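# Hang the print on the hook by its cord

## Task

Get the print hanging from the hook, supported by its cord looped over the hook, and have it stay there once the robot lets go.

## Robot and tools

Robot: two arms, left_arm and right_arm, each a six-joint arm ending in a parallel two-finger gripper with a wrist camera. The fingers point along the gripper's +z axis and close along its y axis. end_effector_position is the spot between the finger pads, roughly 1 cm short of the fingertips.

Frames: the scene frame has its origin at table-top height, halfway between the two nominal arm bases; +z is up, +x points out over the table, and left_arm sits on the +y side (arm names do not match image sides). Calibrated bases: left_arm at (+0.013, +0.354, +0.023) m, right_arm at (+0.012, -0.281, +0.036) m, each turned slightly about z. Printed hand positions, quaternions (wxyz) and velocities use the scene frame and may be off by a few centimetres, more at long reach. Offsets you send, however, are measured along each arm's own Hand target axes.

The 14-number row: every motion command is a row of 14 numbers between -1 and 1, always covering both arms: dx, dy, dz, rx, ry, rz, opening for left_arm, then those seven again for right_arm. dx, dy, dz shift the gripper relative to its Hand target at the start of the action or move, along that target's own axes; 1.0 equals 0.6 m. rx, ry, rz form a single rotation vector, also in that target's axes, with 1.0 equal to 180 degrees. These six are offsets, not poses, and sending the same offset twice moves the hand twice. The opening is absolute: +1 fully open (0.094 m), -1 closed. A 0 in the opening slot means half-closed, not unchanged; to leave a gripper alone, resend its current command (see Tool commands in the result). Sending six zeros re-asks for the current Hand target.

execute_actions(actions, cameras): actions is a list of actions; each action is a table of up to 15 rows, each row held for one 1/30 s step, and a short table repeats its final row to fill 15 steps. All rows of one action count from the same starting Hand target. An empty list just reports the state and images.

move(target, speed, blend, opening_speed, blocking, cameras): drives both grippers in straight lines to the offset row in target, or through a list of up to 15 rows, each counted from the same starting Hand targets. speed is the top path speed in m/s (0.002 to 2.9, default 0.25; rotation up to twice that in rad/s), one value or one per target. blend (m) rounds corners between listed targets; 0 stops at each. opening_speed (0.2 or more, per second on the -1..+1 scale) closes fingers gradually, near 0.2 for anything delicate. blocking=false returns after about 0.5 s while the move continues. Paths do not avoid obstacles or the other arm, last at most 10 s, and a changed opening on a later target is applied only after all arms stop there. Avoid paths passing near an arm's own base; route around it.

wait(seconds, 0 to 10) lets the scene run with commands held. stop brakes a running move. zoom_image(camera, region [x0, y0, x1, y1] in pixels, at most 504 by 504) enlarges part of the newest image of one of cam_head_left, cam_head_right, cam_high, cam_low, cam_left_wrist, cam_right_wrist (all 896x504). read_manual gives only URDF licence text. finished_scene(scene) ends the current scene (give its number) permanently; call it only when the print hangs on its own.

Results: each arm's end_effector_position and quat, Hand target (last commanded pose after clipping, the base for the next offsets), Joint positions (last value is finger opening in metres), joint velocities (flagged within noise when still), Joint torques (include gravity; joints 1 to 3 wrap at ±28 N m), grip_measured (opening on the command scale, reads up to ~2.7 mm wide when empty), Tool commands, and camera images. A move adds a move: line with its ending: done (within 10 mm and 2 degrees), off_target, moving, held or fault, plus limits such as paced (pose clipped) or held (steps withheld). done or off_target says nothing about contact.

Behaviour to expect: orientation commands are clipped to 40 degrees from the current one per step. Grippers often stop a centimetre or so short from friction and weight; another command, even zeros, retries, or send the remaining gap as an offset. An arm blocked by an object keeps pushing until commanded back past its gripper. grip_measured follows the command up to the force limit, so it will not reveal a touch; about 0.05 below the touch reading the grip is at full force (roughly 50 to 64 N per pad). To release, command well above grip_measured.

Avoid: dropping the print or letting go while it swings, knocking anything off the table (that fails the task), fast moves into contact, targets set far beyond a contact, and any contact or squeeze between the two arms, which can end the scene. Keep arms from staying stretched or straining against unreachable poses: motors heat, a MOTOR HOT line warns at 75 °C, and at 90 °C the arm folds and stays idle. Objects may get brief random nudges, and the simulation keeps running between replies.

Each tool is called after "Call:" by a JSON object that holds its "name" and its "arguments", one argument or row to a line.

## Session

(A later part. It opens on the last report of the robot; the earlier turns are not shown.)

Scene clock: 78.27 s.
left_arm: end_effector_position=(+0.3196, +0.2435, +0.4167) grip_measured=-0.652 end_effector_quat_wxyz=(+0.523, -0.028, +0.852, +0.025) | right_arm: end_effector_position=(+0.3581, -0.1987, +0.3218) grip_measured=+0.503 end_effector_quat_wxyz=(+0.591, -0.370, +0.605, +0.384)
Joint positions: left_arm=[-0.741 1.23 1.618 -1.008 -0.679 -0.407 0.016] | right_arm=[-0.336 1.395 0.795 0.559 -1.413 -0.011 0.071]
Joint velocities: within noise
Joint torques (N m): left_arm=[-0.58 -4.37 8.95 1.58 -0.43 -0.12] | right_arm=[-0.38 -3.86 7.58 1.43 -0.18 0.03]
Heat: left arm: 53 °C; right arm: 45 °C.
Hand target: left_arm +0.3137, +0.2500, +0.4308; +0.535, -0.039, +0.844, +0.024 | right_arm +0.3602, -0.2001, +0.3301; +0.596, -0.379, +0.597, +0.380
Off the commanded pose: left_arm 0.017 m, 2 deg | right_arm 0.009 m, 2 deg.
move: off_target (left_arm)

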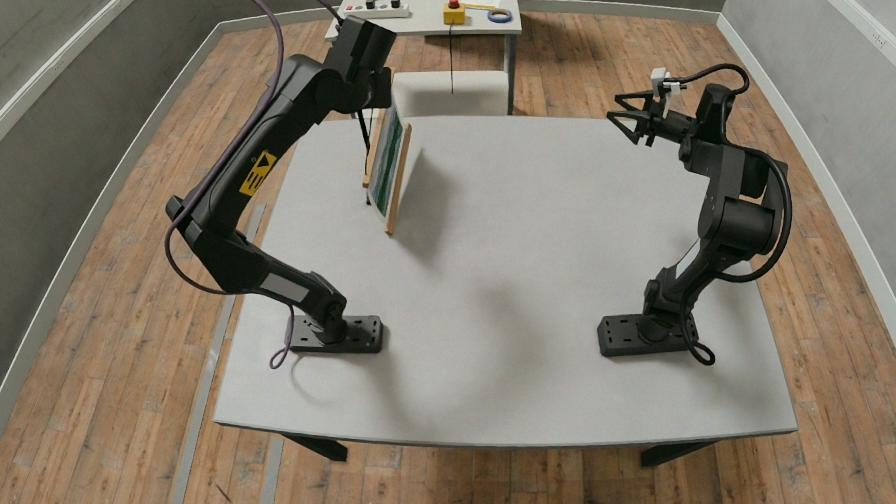

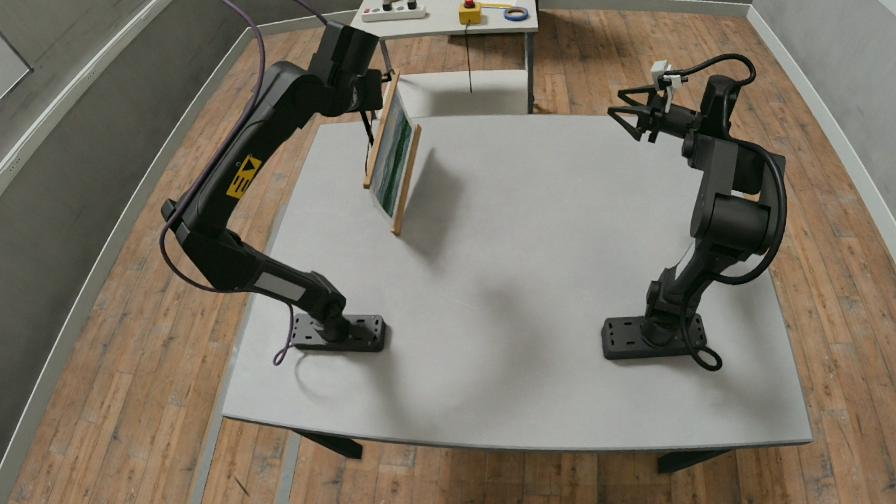

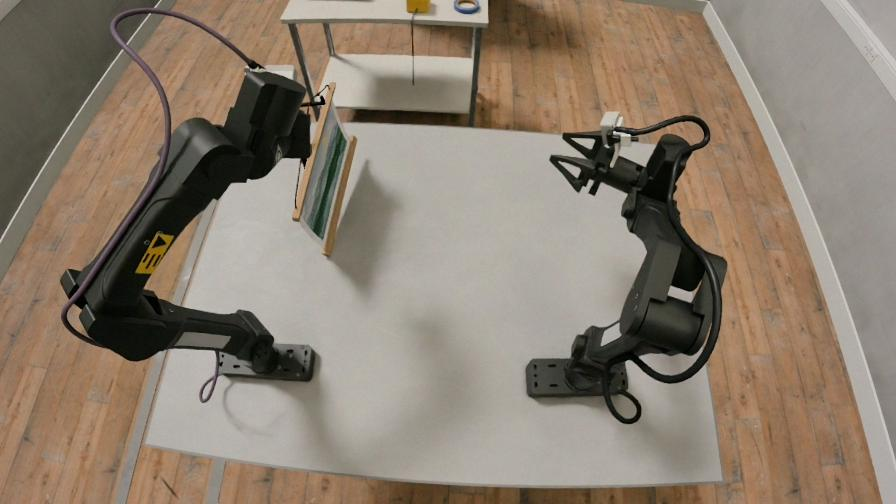

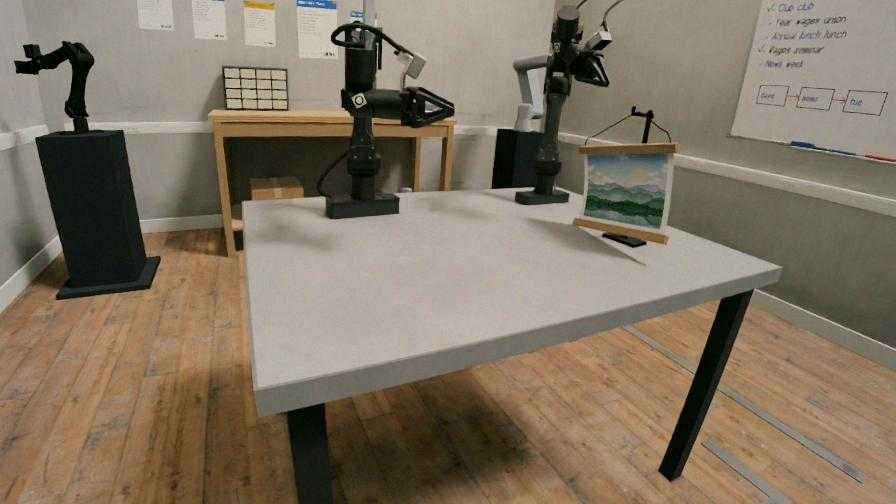

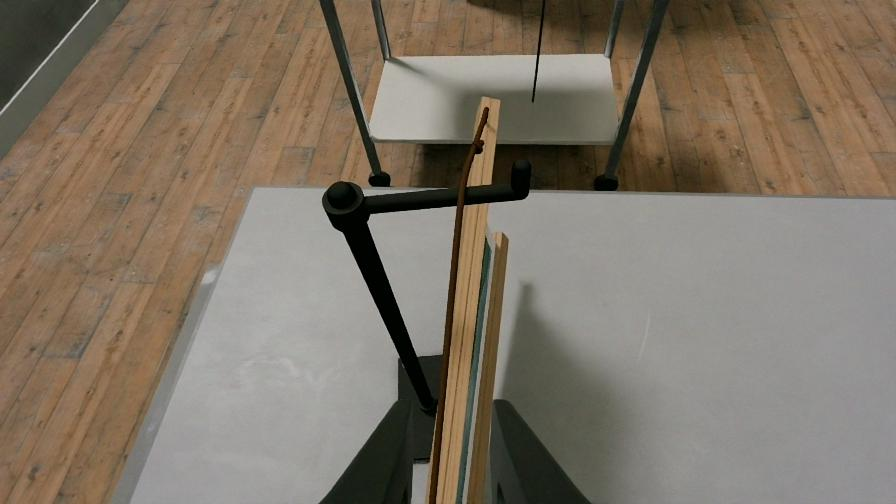

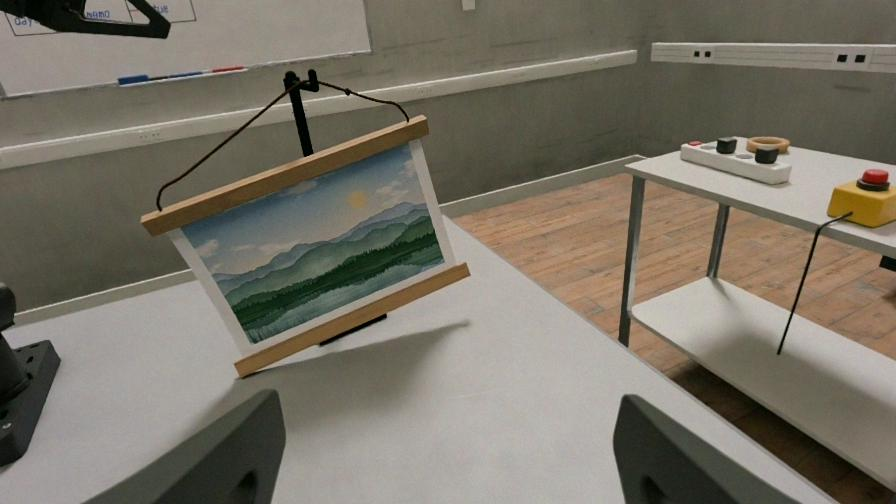

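Call:
{"name": "move", "arguments": {
  "target": [0.0338,-0.0063,0.1345,0,0,0,-0.5,0,0,0,0,0,0,0.5],
  "speed": 0.08,
  "cameras": ["cam_low","cam_left_wrist","cam_right_wrist"]
}}

Call:
{"name": "zoom_image", "arguments": {
  "camera": "cam_right_wrist",
  "region": [200, 50, 420, 174]
}}

Call:
{"name": "zoom_image", "arguments": {
  "camera": "cam_left_wrist",
  "region": [200, 200, 700, 504]
}}

Scene clock: 83.77 s.
left_arm: end_effector_position=(+0.3758, +0.2508, +0.3866) grip_measured=-0.502 end_effector_quat_wxyz=(+0.542, -0.041, +0.839, +0.018) | right_arm: end_effector_position=(+0.3581, -0.1987, +0.3218) grip_measured=+0.503 end_effector_quat_wxyz=(+0.591, -0.370, +0.605, +0.384)
Joint positions: left_arm=[-0.571 1.263 1.437 -0.679 -0.551 -0.298 0.023] | right_arm=[-0.336 1.395 0.795 0.559 -1.413 -0.011 0.071]
Joint velocities: left_arm=[-0.002 0.027 -0.017 0.007 -0.168 0.007 0] | right_arm=[within noise]
Joint torques (N m): left_arm=[0.69 -3.84 5.61 1.95 -0.16 0.03] | right_arm=[-0.39 -3.85 7.58 1.42 -0.18 0.03]
Heat: left arm: 52 °C; right arm: 45 °C.
Hand target: left_arm +0.3781, +0.2521, +0.3780; +0.535, -0.039, +0.844, +0.024 | right_arm +0.3602, -0.2001, +0.3301; +0.596, -0.379, +0.597, +0.380
Off the commanded pose: left_arm 0.009 m, 1 deg | right_arm 0.009 m, 2 deg.
move: done
Images, in order (width x height): cam_low 896x504, cam_left_wrist 896x504, cam_right_wrist 896x504.

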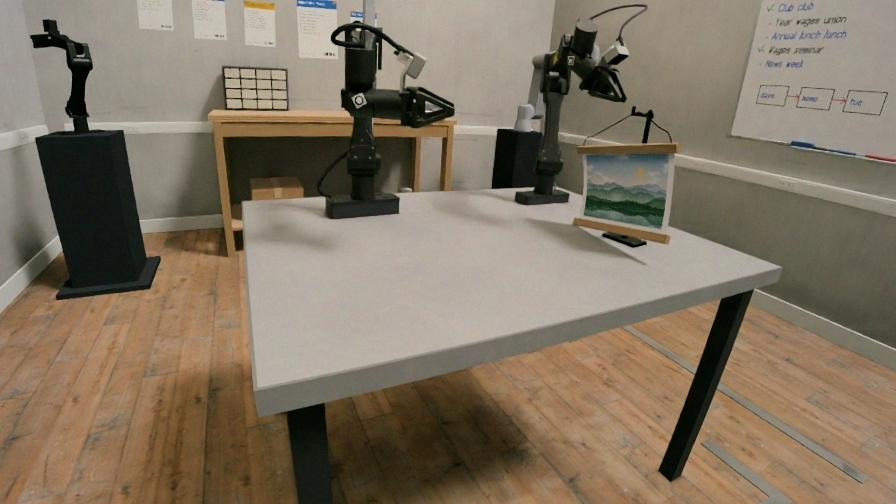

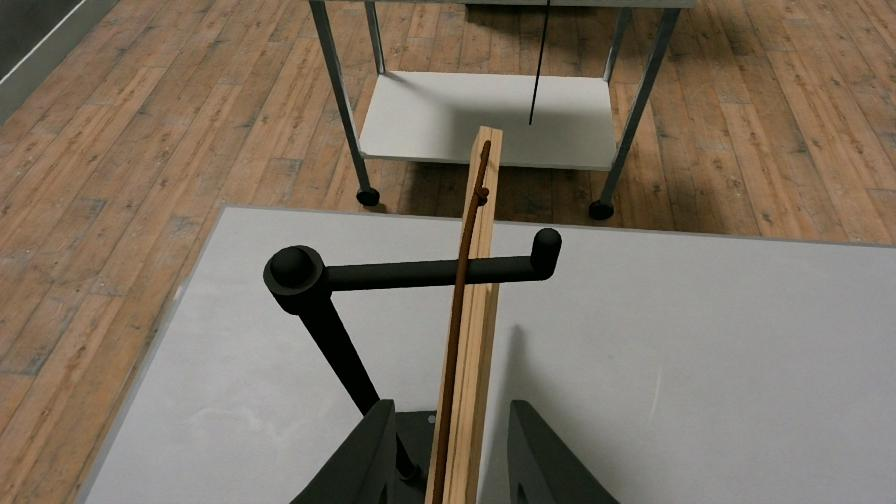

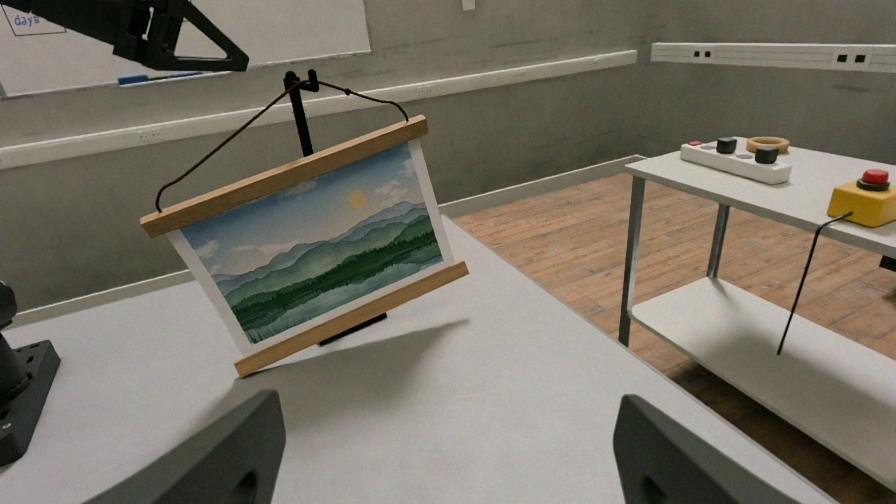

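Scaled by 2.291 from the camera's 896x504 image, which has a finer 1280x720 frame.

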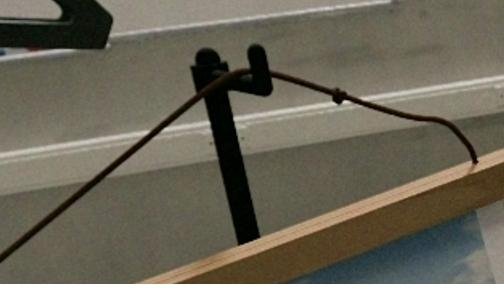

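Scaled by 1.008 from the camera's 896x504 image, which has a finer 1280x720 frame.

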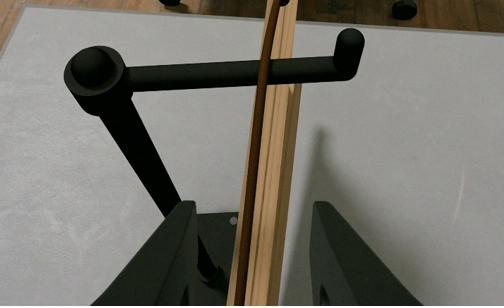

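Call:
{"name": "move", "arguments": {
  "target": [0.0384,-0.0063,0.0749,0,0,0,-0.5,0,0,0,0,0,0,0.5],
  "speed": 0.06,
  "cameras": ["cam_left_wrist","cam_right_wrist"]
}}

Call:
{"name": "zoom_image", "arguments": {
  "camera": "cam_right_wrist",
  "region": [200, 50, 420, 174]
}}

Call:
{"name": "zoom_image", "arguments": {
  "camera": "cam_left_wrist",
  "region": [200, 200, 700, 504]
}}

Scene clock: 86.23 s.
left_arm: end_effector_position=(+0.4069, +0.2492, +0.3490) grip_measured=-0.502 end_effector_quat_wxyz=(+0.544, -0.042, +0.838, +0.017) | right_arm: end_effector_position=(+0.3581, -0.1987, +0.3218) grip_measured=+0.503 end_effector_quat_wxyz=(+0.591, -0.370, +0.605, +0.384)
Joint positions: left_arm=[-0.516 1.313 1.305 -0.477 -0.503 -0.266 0.023] | right_arm=[-0.336 1.395 0.795 0.559 -1.413 -0.011 0.071]
Joint velocities: within noise
Joint torques (N m): left_arm=[0.7 -4.41 5.82 1.97 -0.11 0.01] | right_arm=[-0.39 -3.85 7.6 1.42 -0.18 0.03]
Heat: left arm: 51 °C; right arm: 45 °C.
Hand target: left_arm +0.4092, +0.2511, +0.3380; +0.535, -0.039, +0.844, +0.024 | right_arm +0.3602, -0.2001, +0.3301; +0.596, -0.379, +0.597, +0.380
Off the commanded pose: left_arm 0.011 m, 1 deg | right_arm 0.009 m, 2 deg.
move: off_target (left_arm)
Images, in order (width x height): cam_left_wrist 896x504, cam_right_wrist 896x504.

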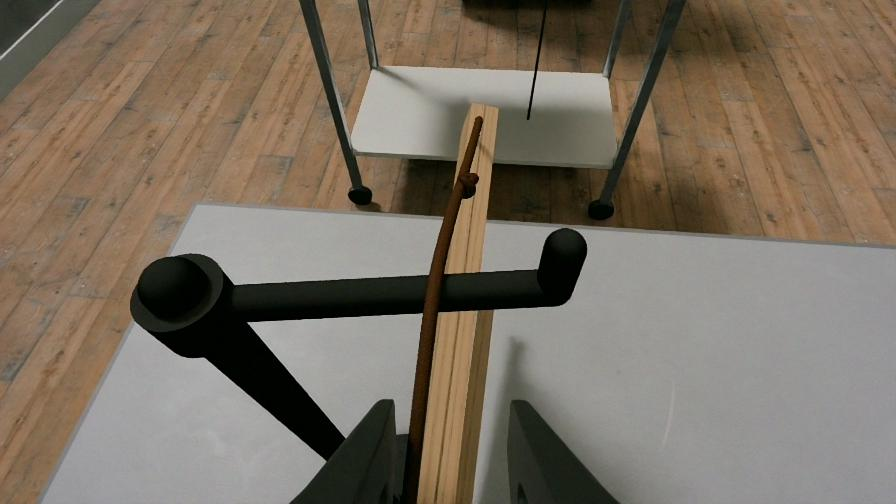

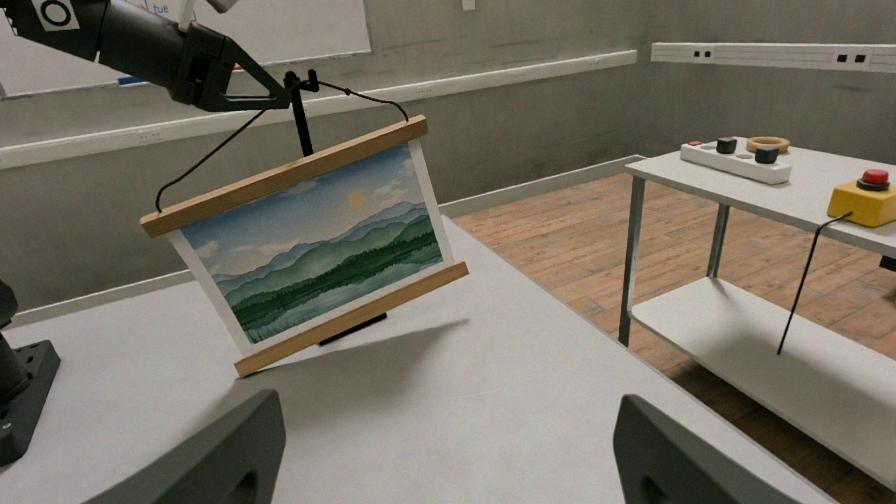

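Scaled by 2.291 from the camera's 896x504 image, which has a finer 1280x720 frame.

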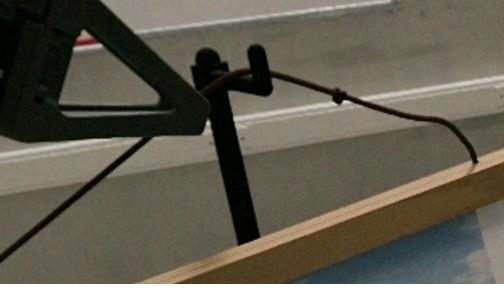

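Scaled by 1.008 from the camera's 896x504 image, which has a finer 1280x720 frame.

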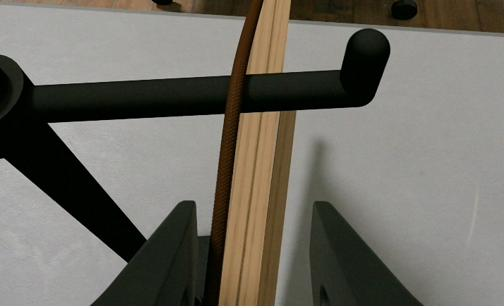

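Call:
{"name": "move", "arguments": {
  "target": [-0.0093,0.0103,-0.0273,0,0,0,-0.5,0,0,0,0,0,0,0.5],
  "speed": 0.05,
  "cameras": ["cam_left_wrist","cam_right_wrist"]
}}

Call:
{"name": "zoom_image", "arguments": {
  "camera": "cam_right_wrist",
  "region": [200, 50, 420, 174]
}}

Call:
{"name": "zoom_image", "arguments": {
  "camera": "cam_left_wrist",
  "region": [200, 200, 700, 504]
}}

Scene clock: 88.40 s.
left_arm: end_effector_position=(+0.4030, +0.2512, +0.3411) grip_measured=-0.502 end_effector_quat_wxyz=(+0.529, -0.036, +0.847, +0.026) | right_arm: end_effector_position=(+0.3581, -0.1987, +0.3218) grip_measured=+0.503 end_effector_quat_wxyz=(+0.591, -0.370, +0.605, +0.384)
Joint positions: left_arm=[-0.516 1.313 1.305 -0.517 -0.503 -0.266 0.023] | right_arm=[-0.336 1.395 0.795 0.559 -1.413 -0.011 0.071]
Joint velocities: within noise
Joint torques (N m): left_arm=[0.29 -7.65 7.54 1.73 -0.17 0.02] | right_arm=[-0.39 -3.85 7.58 1.42 -0.19 0.03]
Heat: left arm: 51 °C; right arm: 45 °C.
Hand target: left_arm +0.3962, +0.2562, +0.3501; +0.535, -0.039, +0.844, +0.024 | right_arm +0.3602, -0.2001, +0.3301; +0.596, -0.379, +0.597, +0.380
Off the commanded pose: left_arm 0.012 m, 1 deg | right_arm 0.009 m, 2 deg.
move: off_target (left_arm)
Images, in order (width x height): cam_left_wrist 896x504, cam_right_wrist 896x504.

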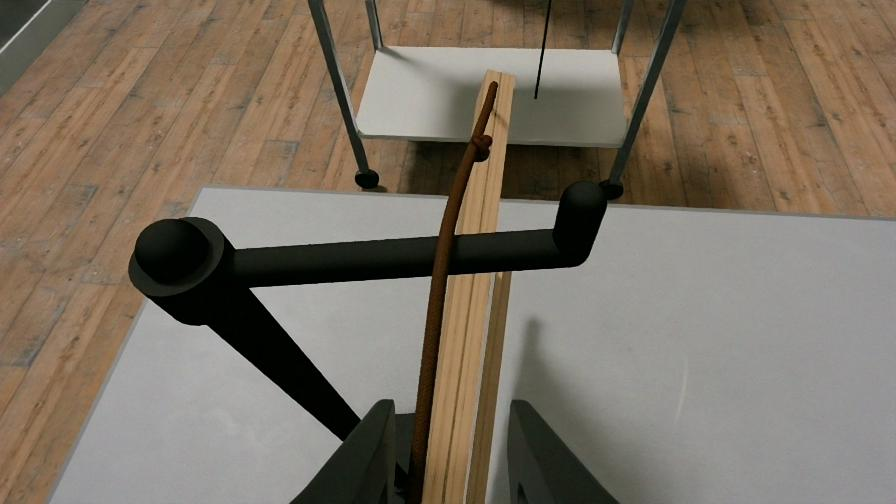

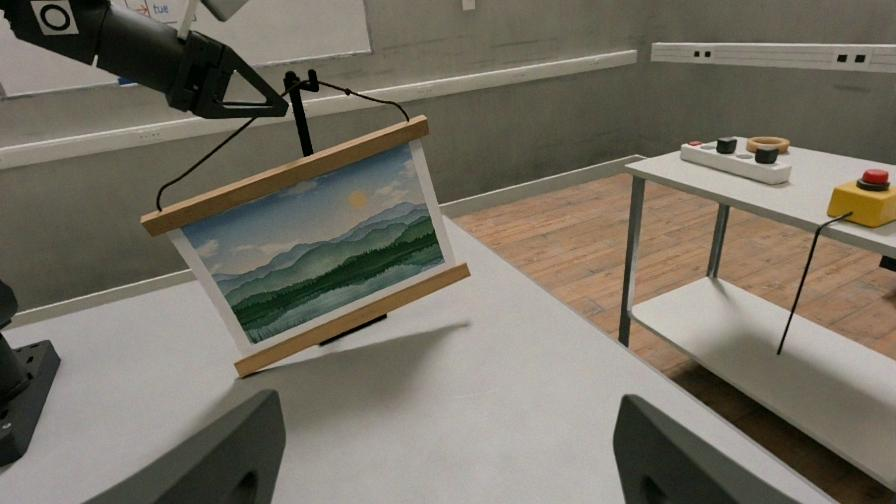

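Scaled by 2.291 from the camera's 896x504 image, which has a finer 1280x720 frame.

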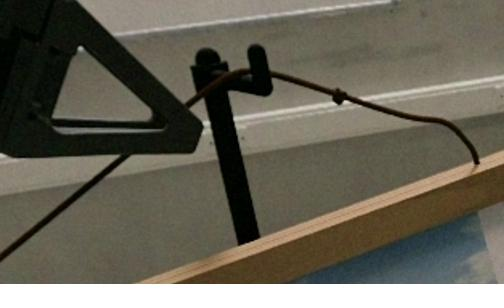

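Scaled by 1.008 from the camera's 896x504 image, which has a finer 1280x720 frame.

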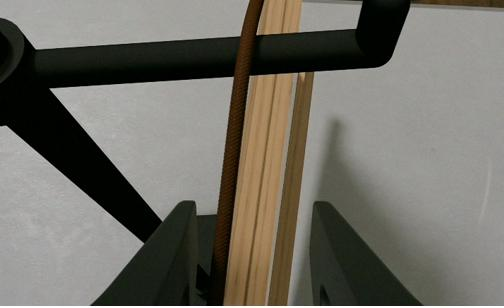

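Call:
{"name": "move", "arguments": {
  "target": [-0.0185,0.0056,-0.0157,0,0,0,-0.5,0,0,0,0,0,0,0.5],
  "speed": 0.05,
  "cameras": ["cam_left_wrist","cam_right_wrist"]
}}

Call:
{"name": "zoom_image", "arguments": {
  "camera": "cam_right_wrist",
  "region": [200, 50, 420, 174]
}}

Call:
{"name": "zoom_image", "arguments": {
  "camera": "cam_left_wrist",
  "region": [200, 200, 700, 504]
}}

Scene clock: 89.97 s.
left_arm: end_effector_position=(+0.3966, +0.2545, +0.3433) grip_measured=-0.502 end_effector_quat_wxyz=(+0.520, -0.033, +0.853, +0.031) | right_arm: end_effector_position=(+0.3581, -0.1987, +0.3218) grip_measured=+0.503 end_effector_quat_wxyz=(+0.591, -0.370, +0.605, +0.384)
Joint positions: left_arm=[-0.516 1.304 1.328 -0.574 -0.503 -0.266 0.023] | right_arm=[-0.336 1.395 0.795 0.559 -1.413 -0.011 0.071]
Joint velocities: within noise
Joint torques (N m): left_arm=[0.59 -7.13 10.19 1.72 -0.16 0.03] | right_arm=[-0.39 -3.85 7.58 1.42 -0.18 0.03]
Heat: left arm: 51 °C; right arm: 45 °C.
Hand target: left_arm +0.3922, +0.2592, +0.3641; +0.535, -0.039, +0.844, +0.024 | right_arm +0.3602, -0.2001, +0.3301; +0.596, -0.379, +0.597, +0.380
Off the commanded pose: left_arm 0.022 m, 2 deg | right_arm 0.009 m, 2 deg.
move: off_target (left_arm)
Images, in order (width x height): cam_left_wrist 896x504, cam_right_wrist 896x504.

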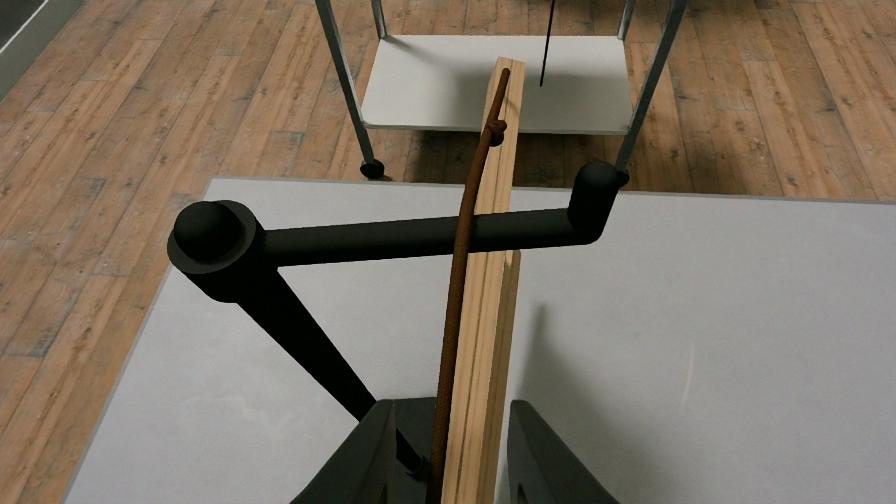

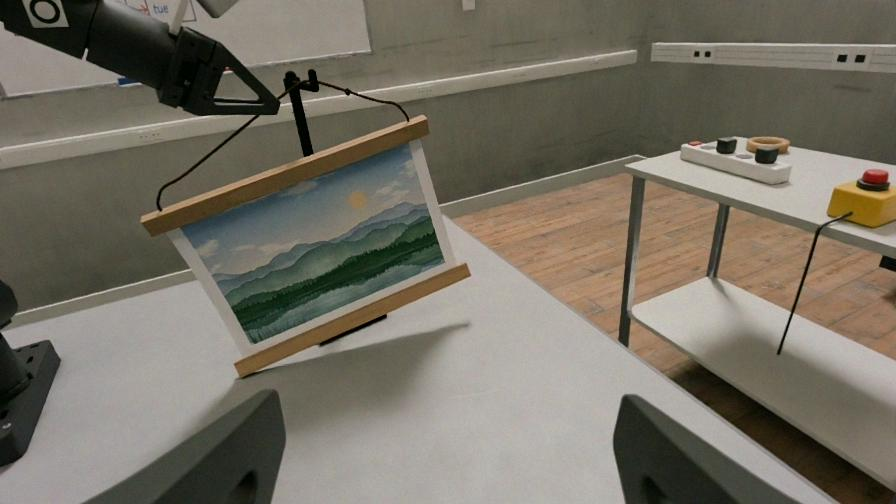

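Scaled by 2.291 from the camera's 896x504 image, which has a finer 1280x720 frame.

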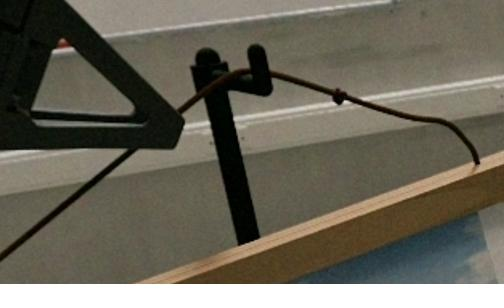

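Scaled by 1.008 from the camera's 896x504 image, which has a finer 1280x720 frame.

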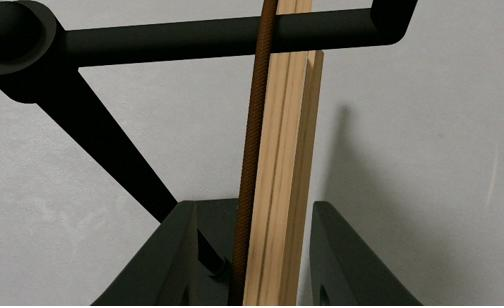

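Call:
{"name": "move", "arguments": {
  "target": [0,0,0,0,0,0,-1,0,0,0,0,0,0,0.5],
  "speed": 0.05,
  "opening_speed": 0.6,
  "cameras": ["cam_left_wrist","cam_right_wrist"]
}}

Call:
{"name": "zoom_image", "arguments": {
  "camera": "cam_right_wrist",
  "region": [200, 50, 420, 174]
}}

Call:
{"name": "zoom_image", "arguments": {
  "camera": "cam_left_wrist",
  "region": [200, 200, 700, 504]
}}

Scene clock: 91.43 s.
left_arm: end_effector_position=(+0.3964, +0.2545, +0.3430) grip_measured=-0.973 end_effector_quat_wxyz=(+0.519, -0.033, +0.854, +0.031) | right_arm: end_effector_position=(+0.3581, -0.1987, +0.3218) grip_measured=+0.503 end_effector_quat_wxyz=(+0.591, -0.370, +0.605, +0.384)
Joint positions: left_arm=[-0.516 1.304 1.328 -0.575 -0.503 -0.266 0.001] | right_arm=[-0.336 1.395 0.795 0.559 -1.413 -0.011 0.071]
Joint velocities: within noise
Joint torques (N m): left_arm=[0.5 -7.15 10.13 1.72 -0.12 0.04] | right_arm=[-0.39 -3.85 7.58 1.42 -0.18 0.03]
Heat: left arm: 51 °C; right arm: 45 °C.
Hand target: left_arm +0.3922, +0.2592, +0.3641; +0.535, -0.039, +0.844, +0.024 | right_arm +0.3602, -0.2001, +0.3301; +0.596, -0.379, +0.597, +0.380
Off the commanded pose: left_arm 0.022 m, 2 deg | right_arm 0.009 m, 2 deg.
move: off_target (left_arm)
Images, in order (width x height): cam_left_wrist 896x504, cam_right_wrist 896x504.

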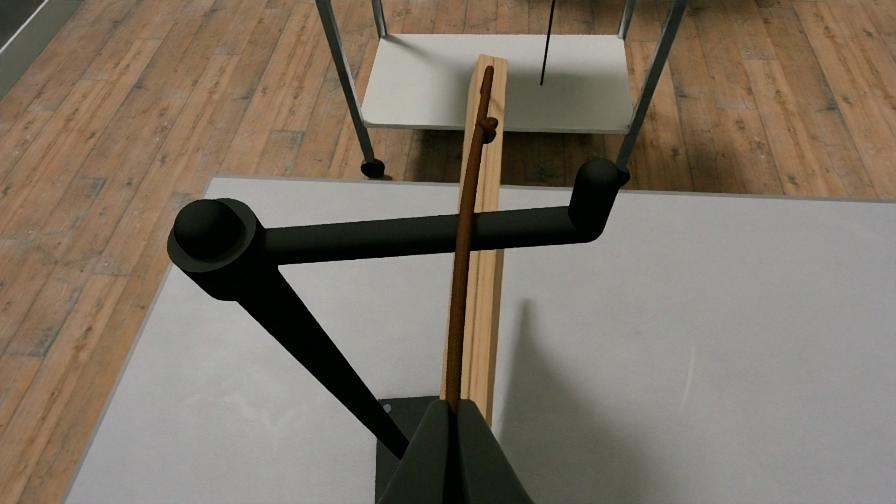

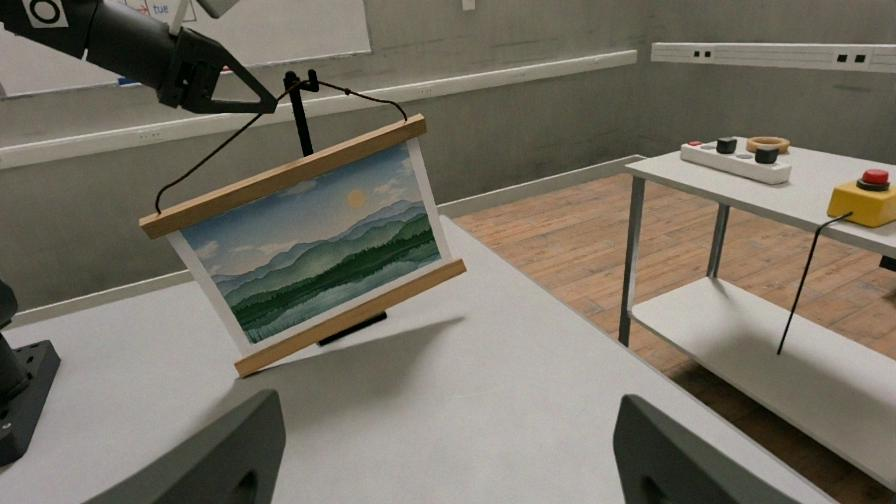

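Scaled by 2.291 from the camera's 896x504 image, which has a finer 1280x720 frame.

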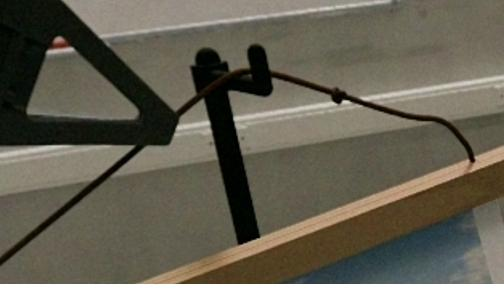

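Scaled by 1.008 from the camera's 896x504 image, which has a finer 1280x720 frame.

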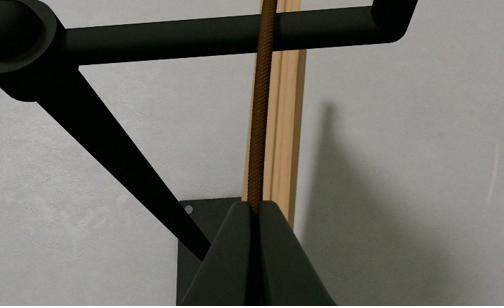

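Call:
{"name": "move", "arguments": {
  "target": [
    [-0.039,-0.0007,-0.0111,0,0,0,-1,0,0,0,0,0,0,0.5],
    [-0.0527,-0.0047,0.0177,0,0,0,-1,0,0,0,0,0,0,0.5]
  ],
  "speed": 0.04,
  "cameras": ["cam_left_wrist","cam_right_wrist","cam_low"]
}}

Call:
{"name": "zoom_image", "arguments": {
  "camera": "cam_right_wrist",
  "region": [200, 50, 420, 174]
}}

Call:
{"name": "zoom_image", "arguments": {
  "camera": "cam_left_wrist",
  "region": [200, 200, 700, 504]
}}

Scene clock: 93.83 s.
left_arm: end_effector_position=(+0.4092, +0.2570, +0.3680) grip_measured=-0.978 end_effector_quat_wxyz=(+0.514, -0.030, +0.857, +0.030) | right_arm: end_effector_position=(+0.3581, -0.1987, +0.3218) grip_measured=+0.503 end_effector_quat_wxyz=(+0.591, -0.370, +0.605, +0.384)
Joint positions: left_arm=[-0.482 1.375 1.495 -0.674 -0.466 -0.247 0.001] | right_arm=[-0.336 1.395 0.795 0.559 -1.413 -0.011 0.071]
Joint velocities: within noise
Joint torques (N m): left_arm=[0.7 -5 10.84 2.15 -0.16 0.03] | right_arm=[-0.39 -3.85 7.58 1.42 -0.18 0.03]
Heat: left arm: 51 °C; right arm: 45 °C.
Hand target: left_arm +0.4154, +0.2585, +0.3882; +0.535, -0.039, +0.844, +0.024 | right_arm +0.3602, -0.2001, +0.3301; +0.596, -0.379, +0.597, +0.380
Off the commanded pose: left_arm 0.021 m, 3 deg | right_arm 0.009 m, 2 deg.
move: off_target (left_arm)
Images, in order (width x height): cam_low 896x504, cam_left_wrist 896x504, cam_right_wrist 896x504.

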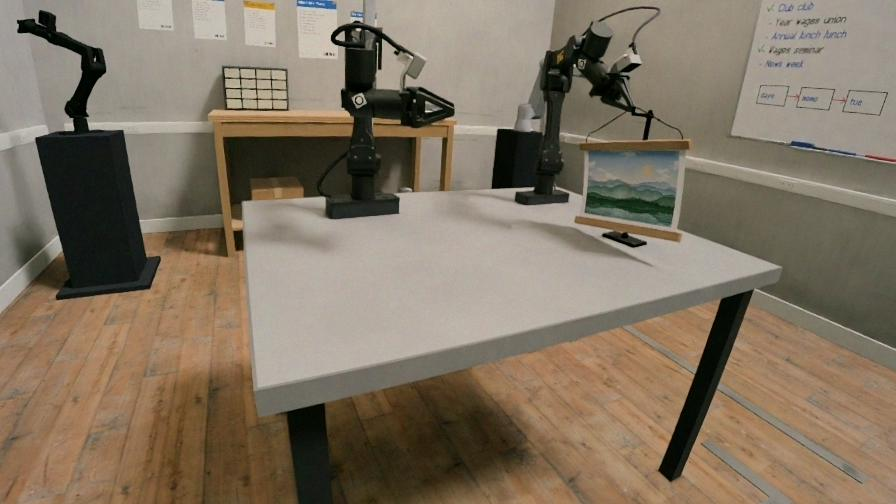

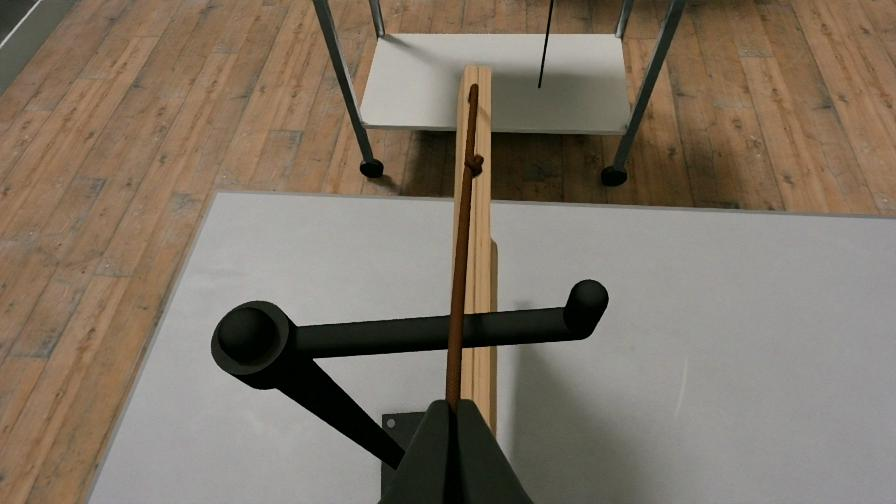

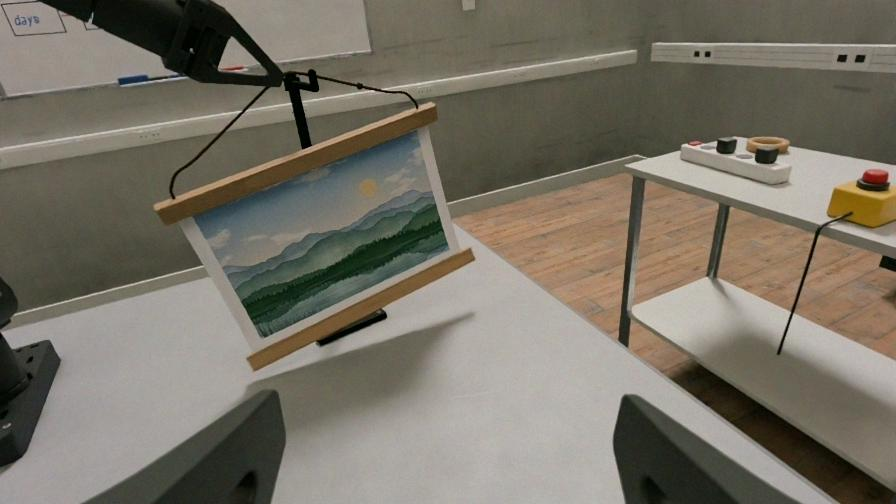

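Scaled by 2.291 from the camera's 896x504 image, which has a finer 1280x720 frame.

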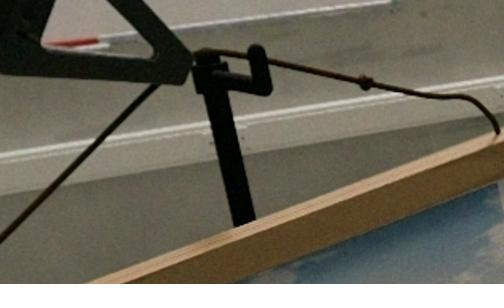

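Scaled by 1.008 from the camera's 896x504 image, which has a finer 1280x720 frame.

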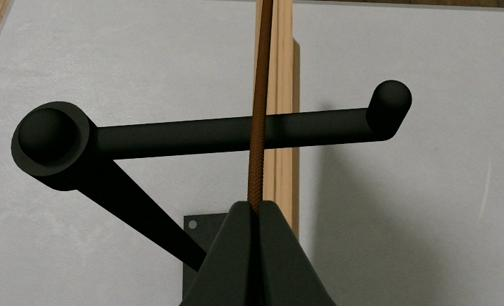

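Call:
{"name": "move", "arguments": {
  "target": [
    [-0.0083,-0.0068,0.0176,0,0,0,-1,0,0,0,0,0,0,0.5],
    [0.0158,-0.0068,0.0291,0,0,0,-1,0,0,0,0,0,0,0.5]
  ],
  "speed": 0.03,
  "cameras": ["cam_left_wrist","cam_right_wrist","cam_low"]
}}

Call:
{"name": "zoom_image", "arguments": {
  "camera": "cam_right_wrist",
  "region": [200, 50, 420, 174]
}}

Call:
{"name": "zoom_image", "arguments": {
  "camera": "cam_left_wrist",
  "region": [200, 200, 700, 504]
}}

Scene clock: 95.90 s.
left_arm: end_effector_position=(+0.4252, +0.2513, +0.3686) grip_measured=-0.978 end_effector_quat_wxyz=(+0.525, -0.033, +0.850, +0.024) | right_arm: end_effector_position=(+0.3581, -0.1987, +0.3218) grip_measured=+0.503 end_effector_quat_wxyz=(+0.591, -0.370, +0.605, +0.384)
Joint positions: left_arm=[-0.474 1.416 1.505 -0.611 -0.457 -0.242 0.001] | right_arm=[-0.336 1.395 0.795 0.559 -1.413 -0.011 0.071]
Joint velocities: within noise
Joint torques (N m): left_arm=[0.77 -6.56 6.12 2.25 -0.17 0.04] | right_arm=[-0.39 -3.85 7.58 1.42 -0.18 0.03]
Heat: left arm: 50 °C; right arm: 45 °C.
Hand target: left_arm +0.4275, +0.2554, +0.3720; +0.535, -0.039, +0.844, +0.024 | right_arm +0.3602, -0.2001, +0.3301; +0.596, -0.379, +0.597, +0.380
Off the commanded pose: left_arm 0.006 m, 2 deg | right_arm 0.009 m, 2 deg.
move: done
Images, in order (width x height): cam_low 896x504, cam_left_wrist 896x504, cam_right_wrist 896x504.

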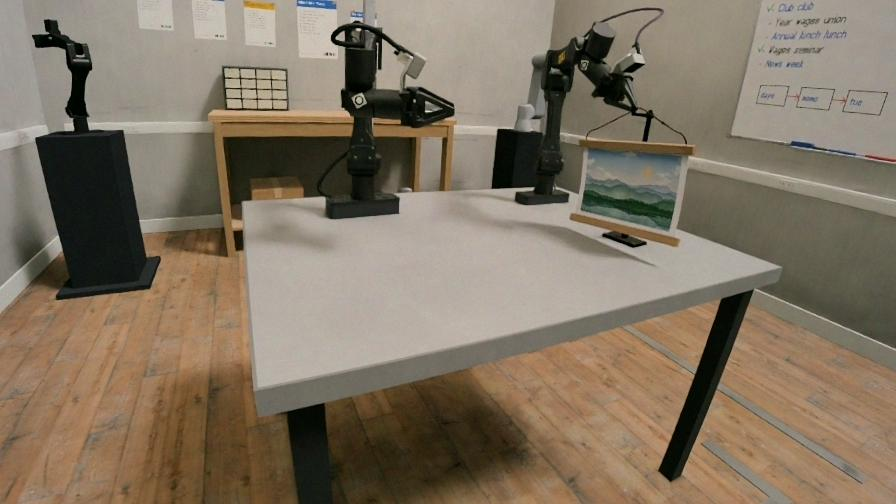

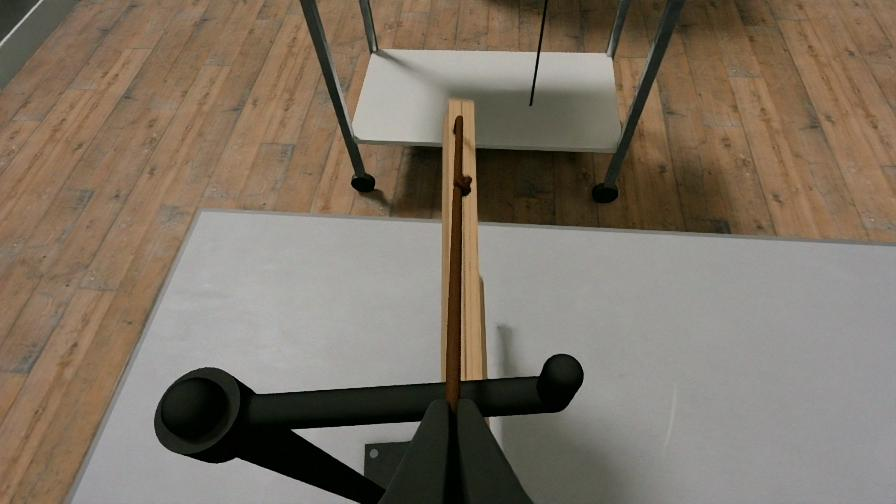

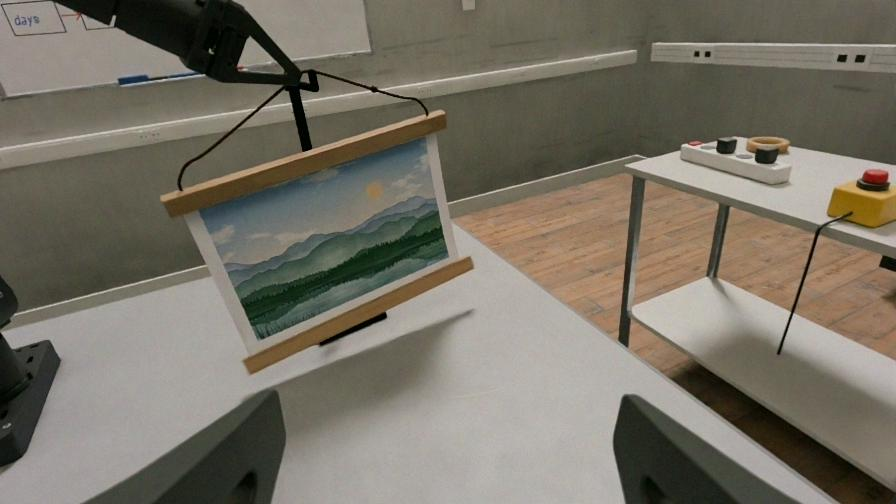

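Scaled by 2.291 from the camera's 896x504 image, which has a finer 1280x720 frame.

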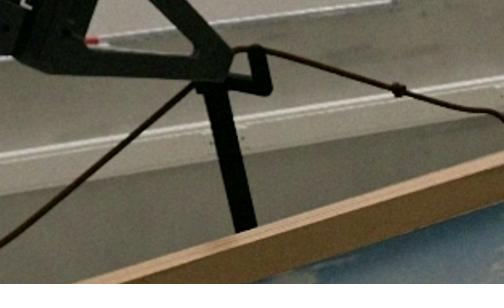

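Scaled by 1.008 from the camera's 896x504 image, which has a finer 1280x720 frame.

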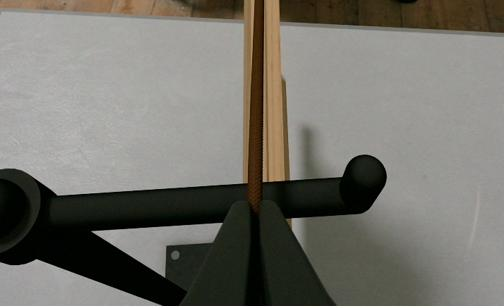

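Call:
{"name": "move", "arguments": {
  "target": [
    [0.0036,0.0008,-0.0075,0,0,0,-1,0,0,0,0,0,0,0.5],
    [0.0269,0.0008,0.0035,0,0,0,-1,0,0,0,0,0,0,0.5]
  ],
  "speed": 0.03,
  "cameras": ["cam_left_wrist","cam_right_wrist","cam_low"]
}}

Call:
{"name": "zoom_image", "arguments": {
  "camera": "cam_right_wrist",
  "region": [200, 50, 420, 174]
}}

Call:
{"name": "zoom_image", "arguments": {
  "camera": "cam_left_wrist",
  "region": [200, 200, 700, 504]
}}

Scene clock: 97.90 s.
left_arm: end_effector_position=(+0.4257, +0.2511, +0.3576) grip_measured=-0.978 end_effector_quat_wxyz=(+0.532, -0.035, +0.846, +0.020) | right_arm: end_effector_position=(+0.3581, -0.1987, +0.3218) grip_measured=+0.503 end_effector_quat_wxyz=(+0.591, -0.370, +0.605, +0.384)
Joint positions: left_arm=[-0.474 1.393 1.424 -0.534 -0.457 -0.242 0.001] | right_arm=[-0.336 1.395 0.795 0.559 -1.413 -0.011 0.071]
Joint velocities: within noise
Joint torques (N m): left_arm=[0.17 -7.42 5.42 2.04 -0.23 -0.03] | right_arm=[-0.39 -3.85 7.58 1.42 -0.18 0.03]
Heat: left arm: 50 °C; right arm: 45 °C.
Hand target: left_arm +0.4225, +0.2554, +0.3567; +0.535, -0.039, +0.844, +0.024 | right_arm +0.3602, -0.2001, +0.3301; +0.596, -0.379, +0.597, +0.380
Off the commanded pose: left_arm 0.006 m, 1 deg | right_arm 0.009 m, 2 deg.
move: done
Images, in order (width x height): cam_low 896x504, cam_left_wrist 896x504, cam_right_wrist 896x504.

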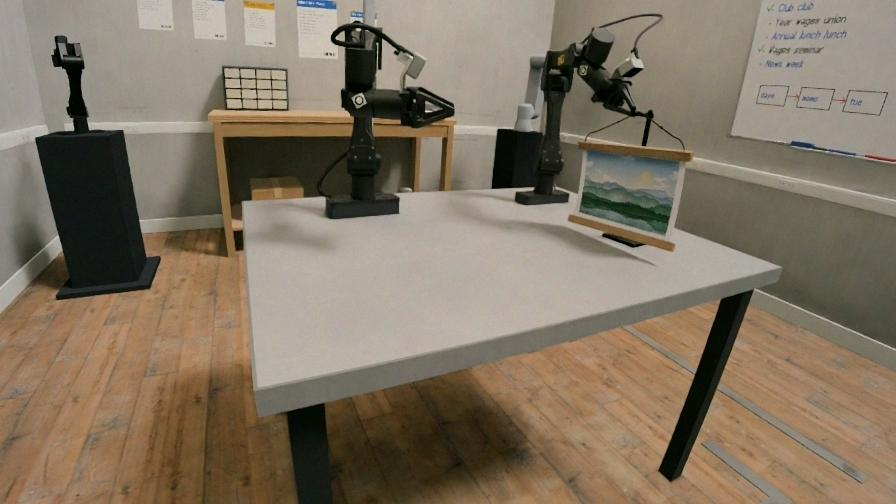

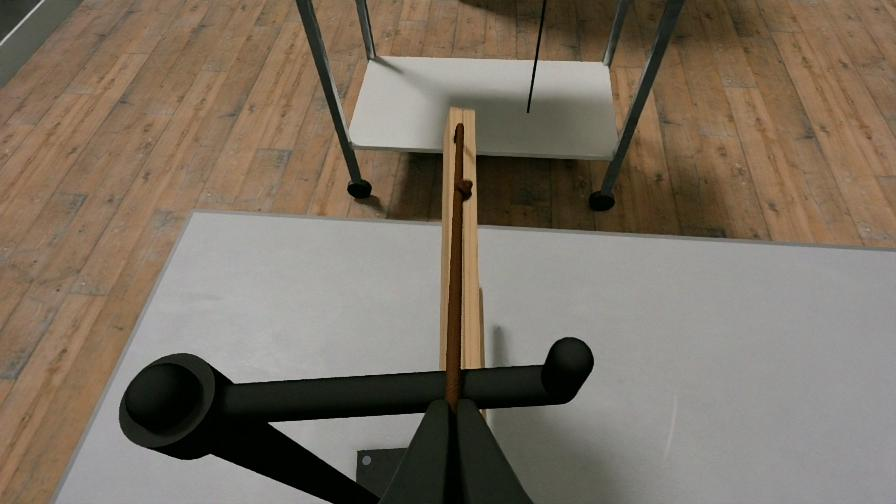

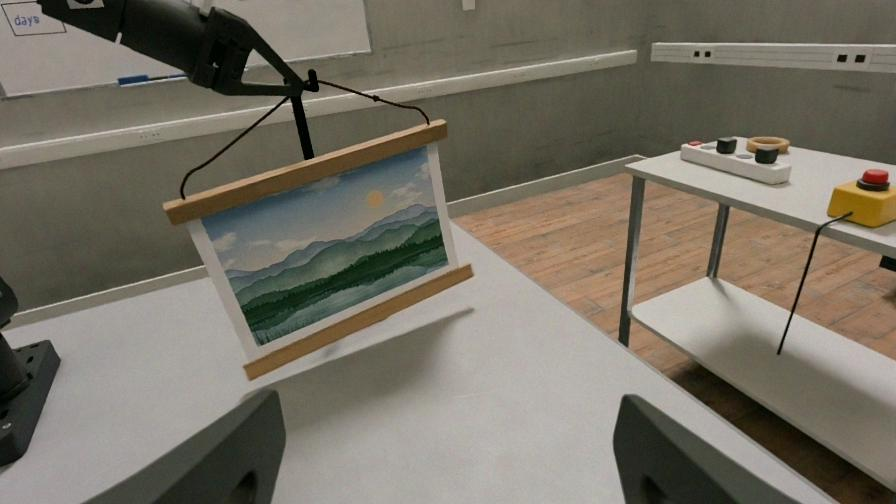

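Scaled by 2.291 from the camera's 896x504 image, which has a finer 1280x720 frame.

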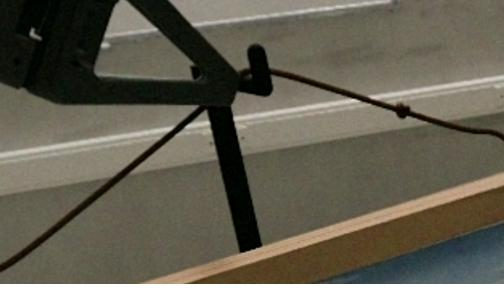

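Scaled by 1.008 from the camera's 896x504 image, which has a finer 1280x720 frame.

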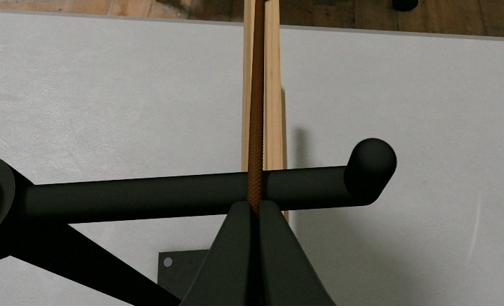

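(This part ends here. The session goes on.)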